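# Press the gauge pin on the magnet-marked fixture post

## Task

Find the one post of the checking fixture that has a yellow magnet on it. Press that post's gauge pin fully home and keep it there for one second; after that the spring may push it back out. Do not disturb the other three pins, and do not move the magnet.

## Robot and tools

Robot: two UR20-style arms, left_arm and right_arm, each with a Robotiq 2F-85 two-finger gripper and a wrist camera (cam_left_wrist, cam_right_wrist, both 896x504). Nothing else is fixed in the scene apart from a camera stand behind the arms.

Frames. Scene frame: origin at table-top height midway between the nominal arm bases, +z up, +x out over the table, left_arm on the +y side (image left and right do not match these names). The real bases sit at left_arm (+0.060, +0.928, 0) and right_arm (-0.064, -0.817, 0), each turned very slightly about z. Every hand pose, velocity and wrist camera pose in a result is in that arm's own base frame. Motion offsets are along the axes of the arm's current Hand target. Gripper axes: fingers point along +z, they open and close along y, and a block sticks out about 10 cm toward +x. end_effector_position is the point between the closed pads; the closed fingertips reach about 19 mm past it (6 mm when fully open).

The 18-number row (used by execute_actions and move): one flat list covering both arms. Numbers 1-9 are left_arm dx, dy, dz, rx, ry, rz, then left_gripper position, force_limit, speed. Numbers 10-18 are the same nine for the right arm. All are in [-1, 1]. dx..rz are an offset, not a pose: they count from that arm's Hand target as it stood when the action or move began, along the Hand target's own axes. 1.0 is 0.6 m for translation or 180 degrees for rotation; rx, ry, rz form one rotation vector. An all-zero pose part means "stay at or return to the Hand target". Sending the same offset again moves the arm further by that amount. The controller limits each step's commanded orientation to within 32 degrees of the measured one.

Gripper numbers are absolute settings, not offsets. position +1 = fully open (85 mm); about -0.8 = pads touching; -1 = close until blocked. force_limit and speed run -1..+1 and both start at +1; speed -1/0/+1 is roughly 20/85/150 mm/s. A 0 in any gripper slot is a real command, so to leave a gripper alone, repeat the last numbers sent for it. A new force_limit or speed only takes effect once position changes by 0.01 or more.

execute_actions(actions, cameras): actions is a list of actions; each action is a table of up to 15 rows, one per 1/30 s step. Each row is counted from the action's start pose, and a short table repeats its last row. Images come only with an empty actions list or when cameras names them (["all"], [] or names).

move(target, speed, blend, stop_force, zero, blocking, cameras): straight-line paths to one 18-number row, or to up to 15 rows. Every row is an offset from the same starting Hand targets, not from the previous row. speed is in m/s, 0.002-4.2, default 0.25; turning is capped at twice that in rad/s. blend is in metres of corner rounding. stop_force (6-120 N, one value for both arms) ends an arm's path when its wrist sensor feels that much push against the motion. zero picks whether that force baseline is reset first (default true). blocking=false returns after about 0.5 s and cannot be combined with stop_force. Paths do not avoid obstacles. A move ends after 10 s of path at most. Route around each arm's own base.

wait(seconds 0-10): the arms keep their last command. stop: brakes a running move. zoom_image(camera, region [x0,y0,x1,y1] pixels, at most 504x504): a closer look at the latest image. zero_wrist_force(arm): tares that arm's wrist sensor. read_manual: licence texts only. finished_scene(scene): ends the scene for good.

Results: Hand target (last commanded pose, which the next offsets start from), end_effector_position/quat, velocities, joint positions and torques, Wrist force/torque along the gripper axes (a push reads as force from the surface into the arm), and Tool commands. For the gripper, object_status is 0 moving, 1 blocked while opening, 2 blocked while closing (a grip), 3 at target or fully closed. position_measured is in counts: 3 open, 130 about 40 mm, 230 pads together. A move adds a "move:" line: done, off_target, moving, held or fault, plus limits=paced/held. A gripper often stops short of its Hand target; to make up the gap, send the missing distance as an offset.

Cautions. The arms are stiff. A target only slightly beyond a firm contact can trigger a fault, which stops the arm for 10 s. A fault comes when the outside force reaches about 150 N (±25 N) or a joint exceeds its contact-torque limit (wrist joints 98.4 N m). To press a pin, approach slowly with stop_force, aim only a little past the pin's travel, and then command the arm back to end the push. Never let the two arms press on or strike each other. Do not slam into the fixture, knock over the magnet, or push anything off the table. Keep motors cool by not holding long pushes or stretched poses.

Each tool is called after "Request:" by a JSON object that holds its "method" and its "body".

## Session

Request:
{"method": "execute_actions", "body": {"actions": []}}

Scene clock: 0.00 s.
left_arm: end_effector_position=(+0.3071, -0.4220, +0.1602) position_measured=3 object_status=3 end_effector_quat_wxyz=(+0.066, +0.956, -0.074, +0.275) | right_arm: end_effector_position=(+0.4900, -0.3027, +0.2369) position_measured=3 object_status=3 end_effector_quat_wxyz=(+0.548, -0.467, -0.511, -0.471)
Joint positions: left_arm=[-1.763 -1.739 2.857 -2.766 -1.003 1.555] | right_arm=[2.511 -2.074 -2.06 -2.212 2.389 -0.015]
Joint velocities: within noise
Joint torques (N m): no reading
Motor temperatures (°C): left_arm=[24 35 26 38 34 33] | right_arm=[28 35 35 36 33 38]
Wrist force (N): no reading
Wrist torque (N m): no reading
Wrist force, peak (N): no reading
Hand target: left_arm +0.3071, -0.4220, +0.1602; +0.066, +0.956, -0.074, +0.275 | right_arm +0.4900, -0.3027, +0.2369; +0.548, -0.467, -0.511, -0.471
Tool commands: left_gripper/position=+1.0 left_gripper/force_limit=+1.0 left_gripper/speed=+1.0 right_gripper/position=+1.0 right_gripper/force_limit=+1.0 right_gripper/speed=+1.0
camera_calibration:
cam_left_wrist: T_world_to_cam=[[-0.204299, -0.976285, 0.0716159, -0.353754], [-0.955218, 0.182823, -0.232669, 0.427195], [0.214058, -0.115943, -0.969916, 0.170568], [0, 0, 0, 1]] pos_world=[0.299281, -0.40369, 0.290166]
cam_right_wrist: T_world_to_cam=[[0.98966, 0.130322, -0.059914, -0.419077], [-0.0206188, -0.284112, -0.958569, 0.167032], [-0.141945, 0.949893, -0.278487, 0.549542], [0, 0, 0, 1]] pos_world=[0.496192, -0.419935, 0.288044]

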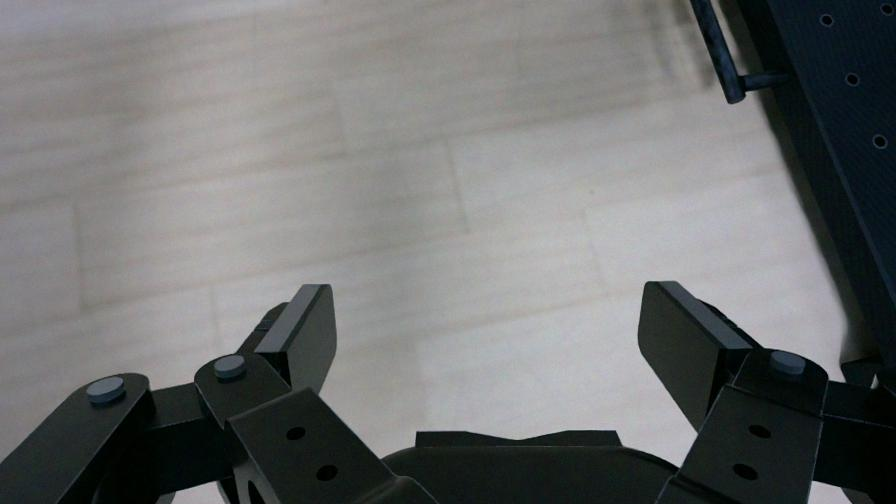

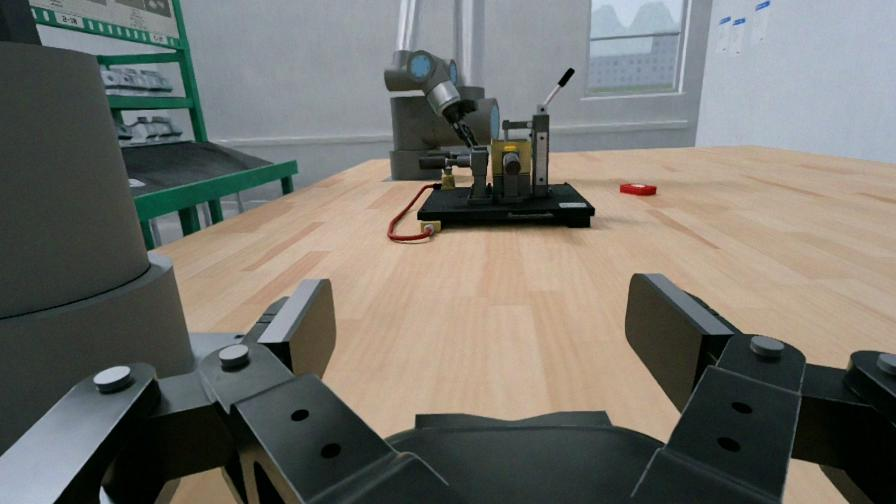

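Request:
{"method": "zoom_image", "body": {"camera": "cam_right_wrist", "region": [380, 40, 620, 250]}}

Scaled by 2.100 from the camera's 896x504 image, which has a finer 1280x720 frame.

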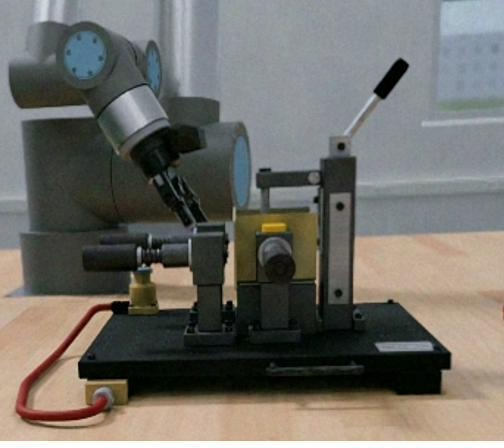

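Request:
{"method": "move", "body": {"target": [0,0,0,0,0,0,1,1,1,0.247,0.347,0.725,-0.084,-0.134,0.005,-0.8,0,0], "speed": 0.35}}

Request:
{"method": "move", "body": {"target": [0,0,0,0,0,0,1,1,1,0.052,-0.385,0.737,0,0,0,-0.8,0,0], "speed": 0.35, "cameras": ["cam_right_wrist"]}}

Scene clock: 3.87 s.
left_arm: end_effector_position=(+0.3071, -0.4220, +0.1602) position_measured=3 object_status=3 end_effector_quat_wxyz=(+0.066, +0.956, -0.074, +0.275) | right_arm: end_effector_position=(+0.6494, +0.1483, +0.3972) position_measured=229 object_status=3 end_effector_quat_wxyz=(-0.367, +0.626, +0.544, +0.421)
Joint positions: left_arm=[-1.763 -1.739 2.857 -2.766 -1.003 1.555] | right_arm=[3.209 -1.691 -2.523 -0.032 2.708 2.078]
Joint torques (N m): left_arm=[2.84 -10.72 -54.82 -10.44 3.64 -0.91] | right_arm=[21.01 54.11 40.38 15.32 0.91 5.93]
Wrist force (N): left_arm=[-0.2 -0.2 -0.3] | right_arm=[0.3 0.4 1.9]
Wrist torque (N m): left_arm=[-0.03 0.04 0.00] | right_arm=[0.39 0.21 -0.43]
Wrist force, peak (N): left_arm=[0.3 0.3 -0.4] | right_arm=[2.4 2.1 4.7]
Hand target: left_arm +0.3071, -0.4220, +0.1602; +0.066, +0.956, -0.074, +0.275 | right_arm +0.6494, +0.1483, +0.3972; -0.367, +0.626, +0.544, +0.421
Off the commanded pose: left_arm 0.000 m, 0 deg | right_arm 0.000 m, 0 deg.
move: done

Scene clock: 6.00 s.
left_arm: end_effector_position=(+0.3071, -0.4220, +0.1602) position_measured=3 object_status=3 end_effector_quat_wxyz=(+0.066, +0.956, -0.074, +0.275) | right_arm: end_effector_position=(+0.4789, +0.5977, +0.2604) position_measured=229 object_status=3 end_effector_quat_wxyz=(-0.367, +0.626, +0.544, +0.421)
Joint positions: left_arm=[-1.763 -1.739 2.857 -2.766 -1.003 1.555] | right_arm=[4.121 -2.125 -2.638 1.198 1.988 2.962]
Joint torques (N m): left_arm=[4.46 -13.46 -56.09 -10.03 3.22 -1.08] | right_arm=[29.71 91.34 19.88 14.48 -2.45 4.75]
Wrist force (N): left_arm=[0.0 0.1 -0.3] | right_arm=[-0.3 1.3 1.5]
Wrist torque (N m): left_arm=[0.01 0.01 0.00] | right_arm=[0.50 0.04 -0.24]
Wrist force, peak (N): left_arm=[0.4 0.1 -0.4] | right_arm=[0.2 -1.3 5.4]
Hand target: left_arm +0.3071, -0.4220, +0.1602; +0.066, +0.956, -0.074, +0.275 | right_arm +0.4788, +0.5978, +0.2603; -0.367, +0.626, +0.544, +0.421
Off the commanded pose: left_arm 0.000 m, 0 deg | right_arm 0.000 m, 0 deg.
move: done
camera_calibration:
cam_right_wrist: T_world_to_cam=[[0.989301, -0.14242, -0.0316199, -0.36818], [-0.116675, -0.642282, -0.757536, 0.652835], [0.0875792, 0.753121, -0.652027, -0.195783], [0, 0, 0, 1]] pos_world=[0.457557, 0.514316, 0.355248]
Images, in order (width x height): cam_right_wrist 896x504.

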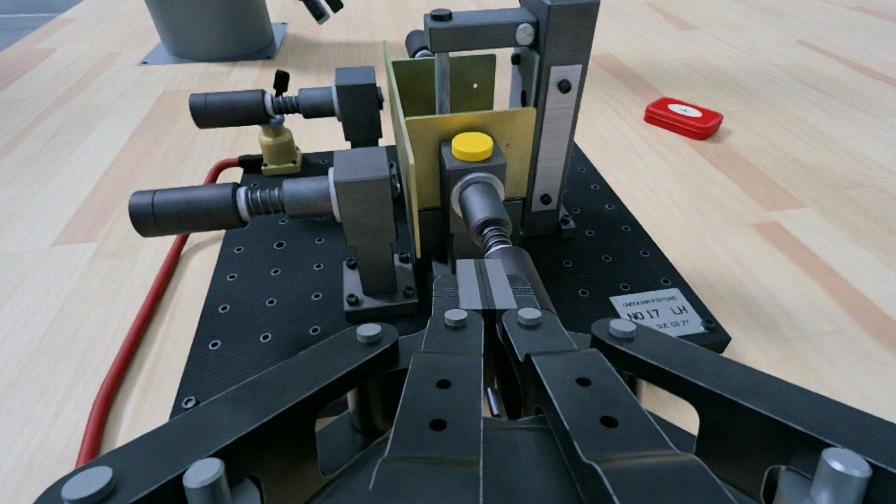

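Request:
{"method": "move", "body": {"target": [0,0,0,0,0,0,1,1,1,-0.076,0.0775,-0.099,0.041,0,-0.0167,-0.8,0,0], "speed": 0.2, "cameras": ["cam_right_wrist"]}}

Scene clock: 7.67 s.
left_arm: end_effector_position=(+0.3071, -0.4220, +0.1602) position_measured=3 object_status=3 end_effector_quat_wxyz=(+0.066, +0.956, -0.074, +0.275) | right_arm: end_effector_position=(+0.5149, +0.5199, +0.2403) position_measured=229 object_status=3 end_effector_quat_wxyz=(-0.395, +0.586, +0.586, +0.395)
Joint positions: left_arm=[-1.763 -1.739 2.857 -2.766 -1.003 1.555] | right_arm=[3.896 -2.151 -2.611 1.086 2.313 2.762]
Joint torques (N m): left_arm=[-2 -15.12 -54.55 -10.16 3.31 -0.84] | right_arm=[-18.47 139.03 22.6 5.31 6.65 -8.52]
Wrist force (N): left_arm=[0.1 0.1 0.1] | right_arm=[-0.3 1.4 1.2]
Wrist torque (N m): left_arm=[0.01 -0.01 0.00] | right_arm=[0.39 0.10 0.07]
Wrist force, peak (N): left_arm=[0.0 -0.2 -0.4] | right_arm=[-1.5 3.0 -1.3]
Hand target: left_arm +0.3071, -0.4220, +0.1602; +0.066, +0.956, -0.074, +0.275 | right_arm +0.5149, +0.5199, +0.2403; -0.395, +0.586, +0.586, +0.395
Off the commanded pose: left_arm 0.000 m, 0 deg | right_arm 0.000 m, 0 deg.
move: done
camera_calibration:
cam_right_wrist: T_world_to_cam=[[0.999502, -0.0040202, -0.0312825, -0.492767], [-0.0263357, -0.652141, -0.75764, 0.550509], [-0.0173547, 0.758087, -0.651923, -0.102043], [0, 0, 0, 1]] pos_world=[0.505249, 0.434386, 0.335148]
Images, in order (width x height): cam_right_wrist 896x504.

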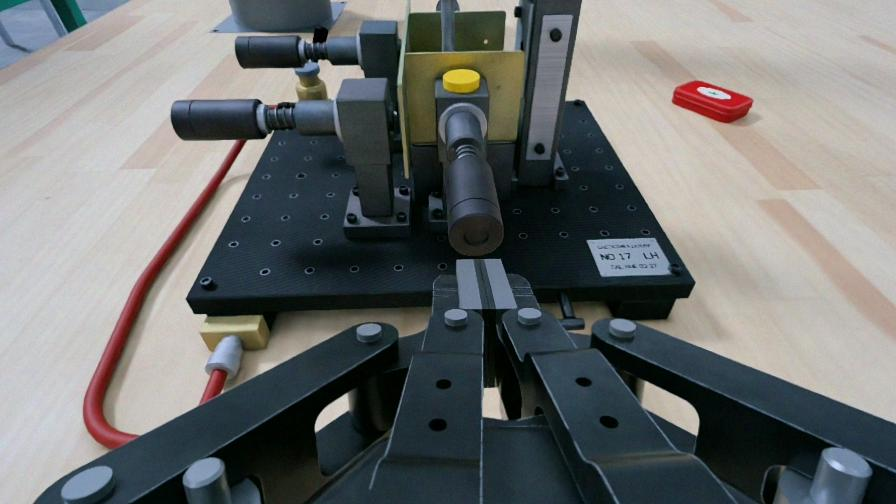

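Request:
{"method": "move", "body": {"target": [0,0,0,0,0,0,1,1,1,-0.0675,0.0075,0.135,0,0,0,-0.8,0,0], "speed": 0.2, "cameras": ["cam_right_wrist"]}}

Request:
{"method": "zoom_image", "body": {"camera": "cam_right_wrist", "region": [400, 130, 600, 300]}}

Scene clock: 9.07 s.
left_arm: end_effector_position=(+0.3071, -0.4220, +0.1602) position_measured=3 object_status=3 end_effector_quat_wxyz=(+0.066, +0.956, -0.074, +0.275) | right_arm: end_effector_position=(+0.5193, +0.5797, +0.1725) position_measured=229 object_status=3 end_effector_quat_wxyz=(-0.395, +0.586, +0.586, +0.395)
Joint positions: left_arm=[-1.763 -1.739 2.857 -2.766 -1.003 1.555] | right_arm=[3.968 -2.297 -2.554 1.206 2.25 2.809]
Joint torques (N m): left_arm=[-3.47 -14.58 -55.1 -9.86 4 -0.95] | right_arm=[10.99 115.41 8.88 15.22 -0.88 5.82]
Wrist force (N): left_arm=[0.1 0.2 -0.2] | right_arm=[-0.2 -0.3 1.1]
Wrist torque (N m): left_arm=[0.03 -0.02 0.00] | right_arm=[0.18 -0.02 -0.33]
Wrist force, peak (N): left_arm=[0.2 0.0 -0.4] | right_arm=[-0.9 0.3 3.2]
Hand target: left_arm +0.3071, -0.4220, +0.1602; +0.066, +0.956, -0.074, +0.275 | right_arm +0.5193, +0.5798, +0.1724; -0.395, +0.586, +0.586, +0.395
Off the commanded pose: left_arm 0.000 m, 0 deg | right_arm 0.000 m, 0 deg.
move: done
camera_calibration:
cam_right_wrist: T_world_to_cam=[[0.999503, -0.00388078, -0.0312726, -0.499217], [-0.0262361, -0.652196, -0.757596, 0.538222], [-0.0174558, 0.758041, -0.651974, -0.191411], [0, 0, 0, 1]] pos_world=[0.509749, 0.494186, 0.267348]
Images, in order (width x height): cam_right_wrist 896x504.

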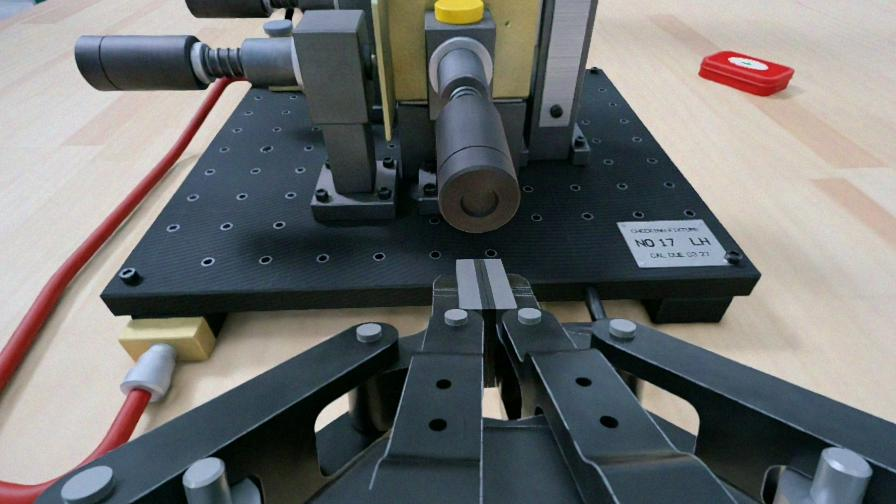

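Scaled by 2.520 from the camera's 896x504 image, which has a finer 1280x720 frame.

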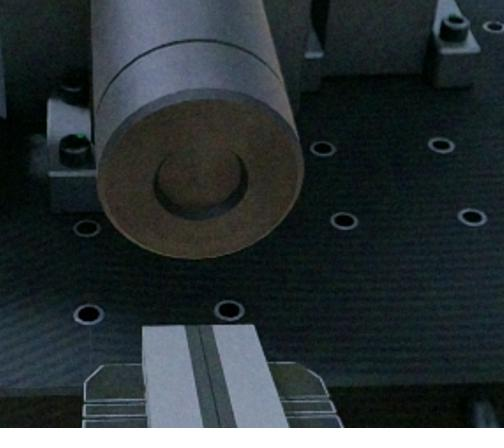

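Request:
{"method": "move", "body": {"target": [0,0,0,0,0,0,1,1,1,0.0014,0.0025,0.039,0,0,0,-0.8,0,0], "speed": 0.1}}

Request:
{"method": "move", "body": {"target": [0,0,0,0,0,0,1,1,1,0.0375,0.0,0.0927,0,0,0,-0.8,0,0], "speed": 0.02, "stop_force": 7, "cameras": ["cam_right_wrist"]}}

Request:
{"method": "zoom_image", "body": {"camera": "cam_right_wrist", "region": [400, 150, 600, 320]}}

Scene clock: 10.23 s.
left_arm: end_effector_position=(+0.3071, -0.4220, +0.1602) position_measured=3 object_status=3 end_effector_quat_wxyz=(+0.066, +0.956, -0.074, +0.275) | right_arm: end_effector_position=(+0.5208, +0.6017, +0.1644) position_measured=229 object_status=3 end_effector_quat_wxyz=(-0.395, +0.586, +0.586, +0.395)
Joint positions: left_arm=[-1.763 -1.739 2.857 -2.766 -1.003 1.555] | right_arm=[3.993 -2.311 -2.533 1.208 2.228 2.824]
Joint torques (N m): left_arm=[2.2 -16.97 -56.34 -10.82 2.82 -1.05] | right_arm=[26.68 128.26 6.89 13.62 -0.13 7.3]
Wrist force (N): left_arm=[0.1 0.1 -0.2] | right_arm=[-0.1 -0.2 1.4]
Wrist torque (N m): left_arm=[0.01 -0.02 0.00] | right_arm=[0.28 -0.06 -0.31]
Wrist force, peak (N): left_arm=[-0.3 0.2 0.1] | right_arm=[-0.1 -0.2 2.3]
Hand target: left_arm +0.3071, -0.4220, +0.1602; +0.066, +0.956, -0.074, +0.275 | right_arm +0.5208, +0.6018, +0.1644; -0.395, +0.586, +0.586, +0.395
Off the commanded pose: left_arm 0.000 m, 0 deg | right_arm 0.000 m, 0 deg.
move: done

Scene clock: 12.80 s.
left_arm: end_effector_position=(+0.3071, -0.4220, +0.1602) position_measured=3 object_status=3 end_effector_quat_wxyz=(+0.066, +0.956, -0.074, +0.275) | right_arm: end_effector_position=(+0.5208, +0.6295, +0.1644) position_measured=229 object_status=3 end_effector_quat_wxyz=(-0.395, +0.586, +0.586, +0.395)
Joint positions: left_arm=[-1.763 -1.739 2.857 -2.766 -1.003 1.555] | right_arm=[4.025 -2.309 -2.511 1.195 2.2 2.843]
Joint torques (N m): left_arm=[0.54 -10.57 -56.03 -9.3 3.32 -1.54] | right_arm=[-18.2 133.9 -9.81 14.61 7.16 -7.27]
Wrist force (N): left_arm=[0.2 -0.1 0.0] | right_arm=[-2.3 1.3 -2.8]
Wrist torque (N m): left_arm=[-0.02 -0.03 0.00] | right_arm=[0.43 -0.14 -0.11]
Wrist force, peak (N): left_arm=[0.5 0.1 -0.3] | right_arm=[-1.5 -0.6 -5.9]
Hand target: left_arm +0.3071, -0.4220, +0.1602; +0.066, +0.956, -0.074, +0.275 | right_arm +0.5208, +0.6295, +0.1644; -0.395, +0.586, +0.586, +0.395 (not the last commanded pose)
Off the commanded pose: left_arm 0.000 m, 0 deg | right_arm 0.032 m, 0 deg.
move: contact (right_arm)
camera_calibration:
cam_right_wrist: T_world_to_cam=[[0.999503, -0.00387914, -0.0312741, -0.500677], [-0.0262373, -0.652146, -0.75764, 0.564586], [-0.0174563, 0.758084, -0.651923, -0.234455], [0, 0, 0, 1]] pos_world=[0.511149, 0.543986, 0.259248]
Images, in order (width x height): cam_right_wrist 896x504.

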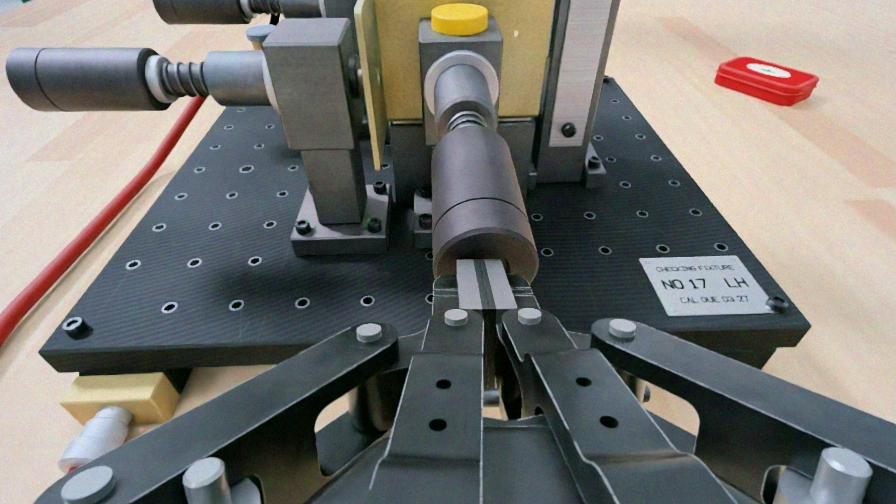

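Scaled by 2.520 from the camera's 896x504 image, which has a finer 1280x720 frame.

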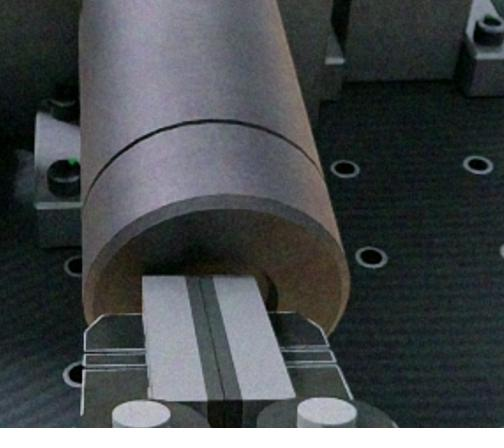

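Nearly identical to scene 2; repeat the push.

Request:
{"method": "move", "body": {"target": [0,0,0,0,0,0,1,1,1,0.00875,0,0.0216,0,0,0,-0.8,0,0], "speed": 0.03}}

Request:
{"method": "move", "body": {"target": [0,0,0,0,0,0,1,1,1,0.0125,0,0.0309,0,0,0,-0.8,0,0], "speed": 0.006, "stop_force": 28}}

Request:
{"method": "wait", "body": {"seconds": 1.2, "cameras": ["cam_right_wrist"]}}

Request:
{"method": "zoom_image", "body": {"camera": "cam_right_wrist", "region": [400, 30, 600, 200]}}

Scene clock: 13.90 s.
left_arm: end_effector_position=(+0.3071, -0.4220, +0.1602) position_measured=3 object_status=3 end_effector_quat_wxyz=(+0.066, +0.956, -0.074, +0.275) | right_arm: end_effector_position=(+0.5208, +0.6434, +0.1643) position_measured=229 object_status=3 end_effector_quat_wxyz=(-0.395, +0.586, +0.586, +0.395)
Joint positions: left_arm=[-1.763 -1.739 2.857 -2.766 -1.003 1.555] | right_arm=[4.04 -2.308 -2.499 1.187 2.187 2.851]
Joint torques (N m): left_arm=[2.93 -9.42 -55.96 -10.39 2.86 -0.87] | right_arm=[27.54 163.98 16.18 5.5 -3.4 6.13]
Wrist force (N): left_arm=[-0.2 -0.1 -0.3] | right_arm=[-5.1 -2.5 -8.8]
Wrist torque (N m): left_arm=[-0.01 0.04 0.00] | right_arm=[0.48 -0.19 -0.33]
Wrist force, peak (N): left_arm=[-0.5 -0.1 -0.2] | right_arm=[-5.1 -2.5 -8.8]
Hand target: left_arm +0.3071, -0.4220, +0.1602; +0.066, +0.956, -0.074, +0.275 | right_arm +0.5208, +0.6435, +0.1644; -0.395, +0.586, +0.586, +0.395
Off the commanded pose: left_arm 0.000 m, 0 deg | right_arm 0.000 m, 0 deg.
move: done

Scene clock: 15.90 s.
left_arm: end_effector_position=(+0.3071, -0.4220, +0.1602) position_measured=3 object_status=3 end_effector_quat_wxyz=(+0.066, +0.956, -0.074, +0.275) | right_arm: end_effector_position=(+0.5208, +0.6489, +0.1644) position_measured=229 object_status=3 end_effector_quat_wxyz=(-0.395, +0.586, +0.586, +0.395)
Joint positions: left_arm=[-1.763 -1.739 2.857 -2.766 -1.003 1.555] | right_arm=[4.045 -2.307 -2.495 1.184 2.182 2.855]
Joint torques (N m): left_arm=[2.7 -9.41 -58.25 -9.57 2.95 -1.1] | right_arm=[1.01 151.08 17.58 8.6 5.05 -7.98]
Wrist force (N): left_arm=[-0.1 0.0 0.1] | right_arm=[-14.9 -6.8 -44.9]
Wrist torque (N m): left_arm=[0.00 0.03 0.00] | right_arm=[0.66 -0.11 -0.38]
Wrist force, peak (N): left_arm=[0.0 0.4 -0.3] | right_arm=[-19.4 -5.0 -61.3]
Hand target: left_arm +0.3071, -0.4220, +0.1602; +0.066, +0.956, -0.074, +0.275 | right_arm +0.5208, +0.6489, +0.1644; -0.395, +0.586, +0.586, +0.395 (not the last commanded pose)
Off the commanded pose: left_arm 0.000 m, 0 deg | right_arm 0.015 m, 0 deg.
move: contact (right_arm)

Scene clock: 17.10 s.
left_arm: end_effector_position=(+0.3071, -0.4220, +0.1602) position_measured=3 object_status=3 end_effector_quat_wxyz=(+0.066, +0.956, -0.074, +0.275) | right_arm: end_effector_position=(+0.5208, +0.6489, +0.1644) position_measured=229 object_status=3 end_effector_quat_wxyz=(-0.395, +0.586, +0.586, +0.395)
Joint positions: left_arm=[-1.763 -1.739 2.857 -2.766 -1.003 1.555] | right_arm=[4.045 -2.307 -2.495 1.184 2.182 2.855]
Joint torques (N m): left_arm=[3.2 -14.07 -56.32 -10.24 3.22 -1.45] | right_arm=[-0.43 140.8 15.55 8.91 4.4 -7.87]
Wrist force (N): left_arm=[0.0 0.1 -0.2] | right_arm=[-13.7 -6.8 -42.5]
Wrist torque (N m): left_arm=[0.01 0.01 0.00] | right_arm=[0.65 -0.07 -0.37]
Wrist force, peak (N): left_arm=[-0.2 0.3 -0.5] | right_arm=[-14.8 -6.4 -44.7]
Hand target: left_arm +0.3071, -0.4220, +0.1602; +0.066, +0.956, -0.074, +0.275 | right_arm +0.5208, +0.6489, +0.1644; -0.395, +0.586, +0.586, +0.395 (not the last commanded pose)
Tool commands: left_gripper/position=+1.0 left_gripper/force_limit=+1.0 left_gripper/speed=+1.0 right_gripper/position=-0.8 right_gripper/force_limit=+0.0 right_gripper/speed=+0.0
Off the commanded pose: left_arm 0.000 m, 0 deg | right_arm 0.015 m, 0 deg.
wait: 1.20 s; at rest by 0.17 s
camera_calibration:
cam_right_wrist: T_world_to_cam=[[0.999501, -0.00394709, -0.0313474, -0.500543], [-0.026336, -0.652194, -0.757595, 0.577304], [-0.0174542, 0.758042, -0.651972, -0.249126], [0, 0, 0, 1]] pos_world=[0.511149, 0.563386, 0.259248]
Images, in order (width x height): cam_right_wrist 896x504.

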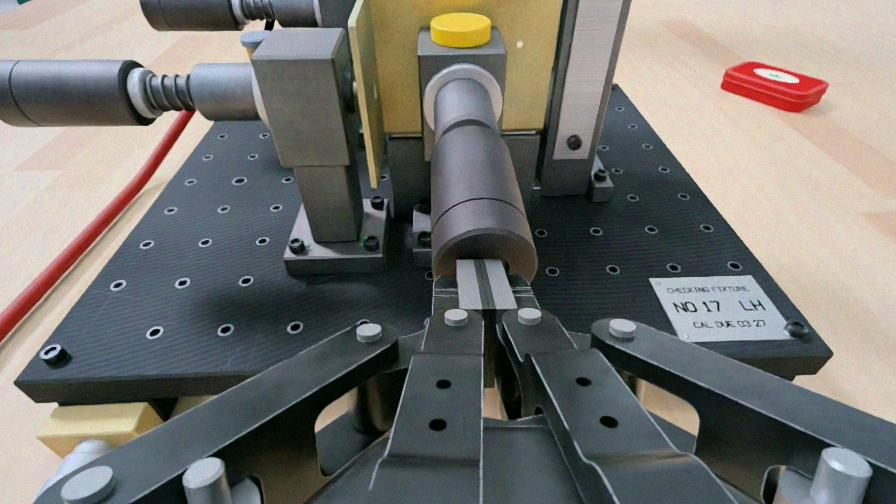

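Scaled by 2.520 from the camera's 896x504 image, which has a finer 1280x720 frame.

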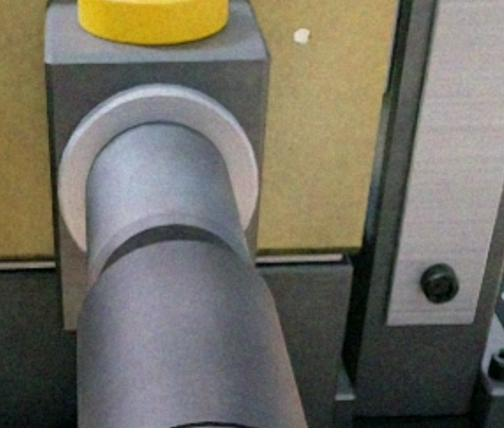

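Request:
{"method": "move", "body": {"target": [0,0,0,0,0,0,1,1,1,-0.0312,0,-0.0772,0,0,0,-0.8,0,0], "speed": 0.08}}

Request:
{"method": "finished_scene", "body": {"scene": 3}}

Scene clock: 18.37 s.
left_arm: end_effector_position=(+0.3071, -0.4220, +0.1602) position_measured=3 object_status=3 end_effector_quat_wxyz=(+0.066, +0.956, -0.074, +0.275) | right_arm: end_effector_position=(+0.5208, +0.5991, +0.1644) position_measured=229 object_status=3 end_effector_quat_wxyz=(-0.395, +0.586, +0.586, +0.395)
Joint positions: left_arm=[-1.763 -1.739 2.857 -2.766 -1.003 1.555] | right_arm=[3.99 -2.311 -2.535 1.21 2.231 2.822]
Joint torques (N m): left_arm=[-3.36 -12.61 -57.8 -10.84 2.82 -1.62] | right_arm=[-16.63 120.65 -17.84 14.54 6.62 -6.84]
Wrist force (N): left_arm=[-0.1 -0.1 -0.1] | right_arm=[-0.2 -0.2 1.2]
Wrist torque (N m): left_arm=[-0.02 0.02 0.00] | right_arm=[0.28 -0.04 0.11]
Wrist force, peak (N): left_arm=[-0.4 0.0 0.3] | right_arm=[-13.9 -6.7 -42.7]
Hand target: left_arm +0.3071, -0.4220, +0.1602; +0.066, +0.956, -0.074, +0.275 | right_arm +0.5208, +0.5989, +0.1644; -0.395, +0.586, +0.586, +0.395
Off the commanded pose: left_arm 0.000 m, 0 deg | right_arm 0.000 m, 0 deg.
move: done

The scene is finished: the task was done.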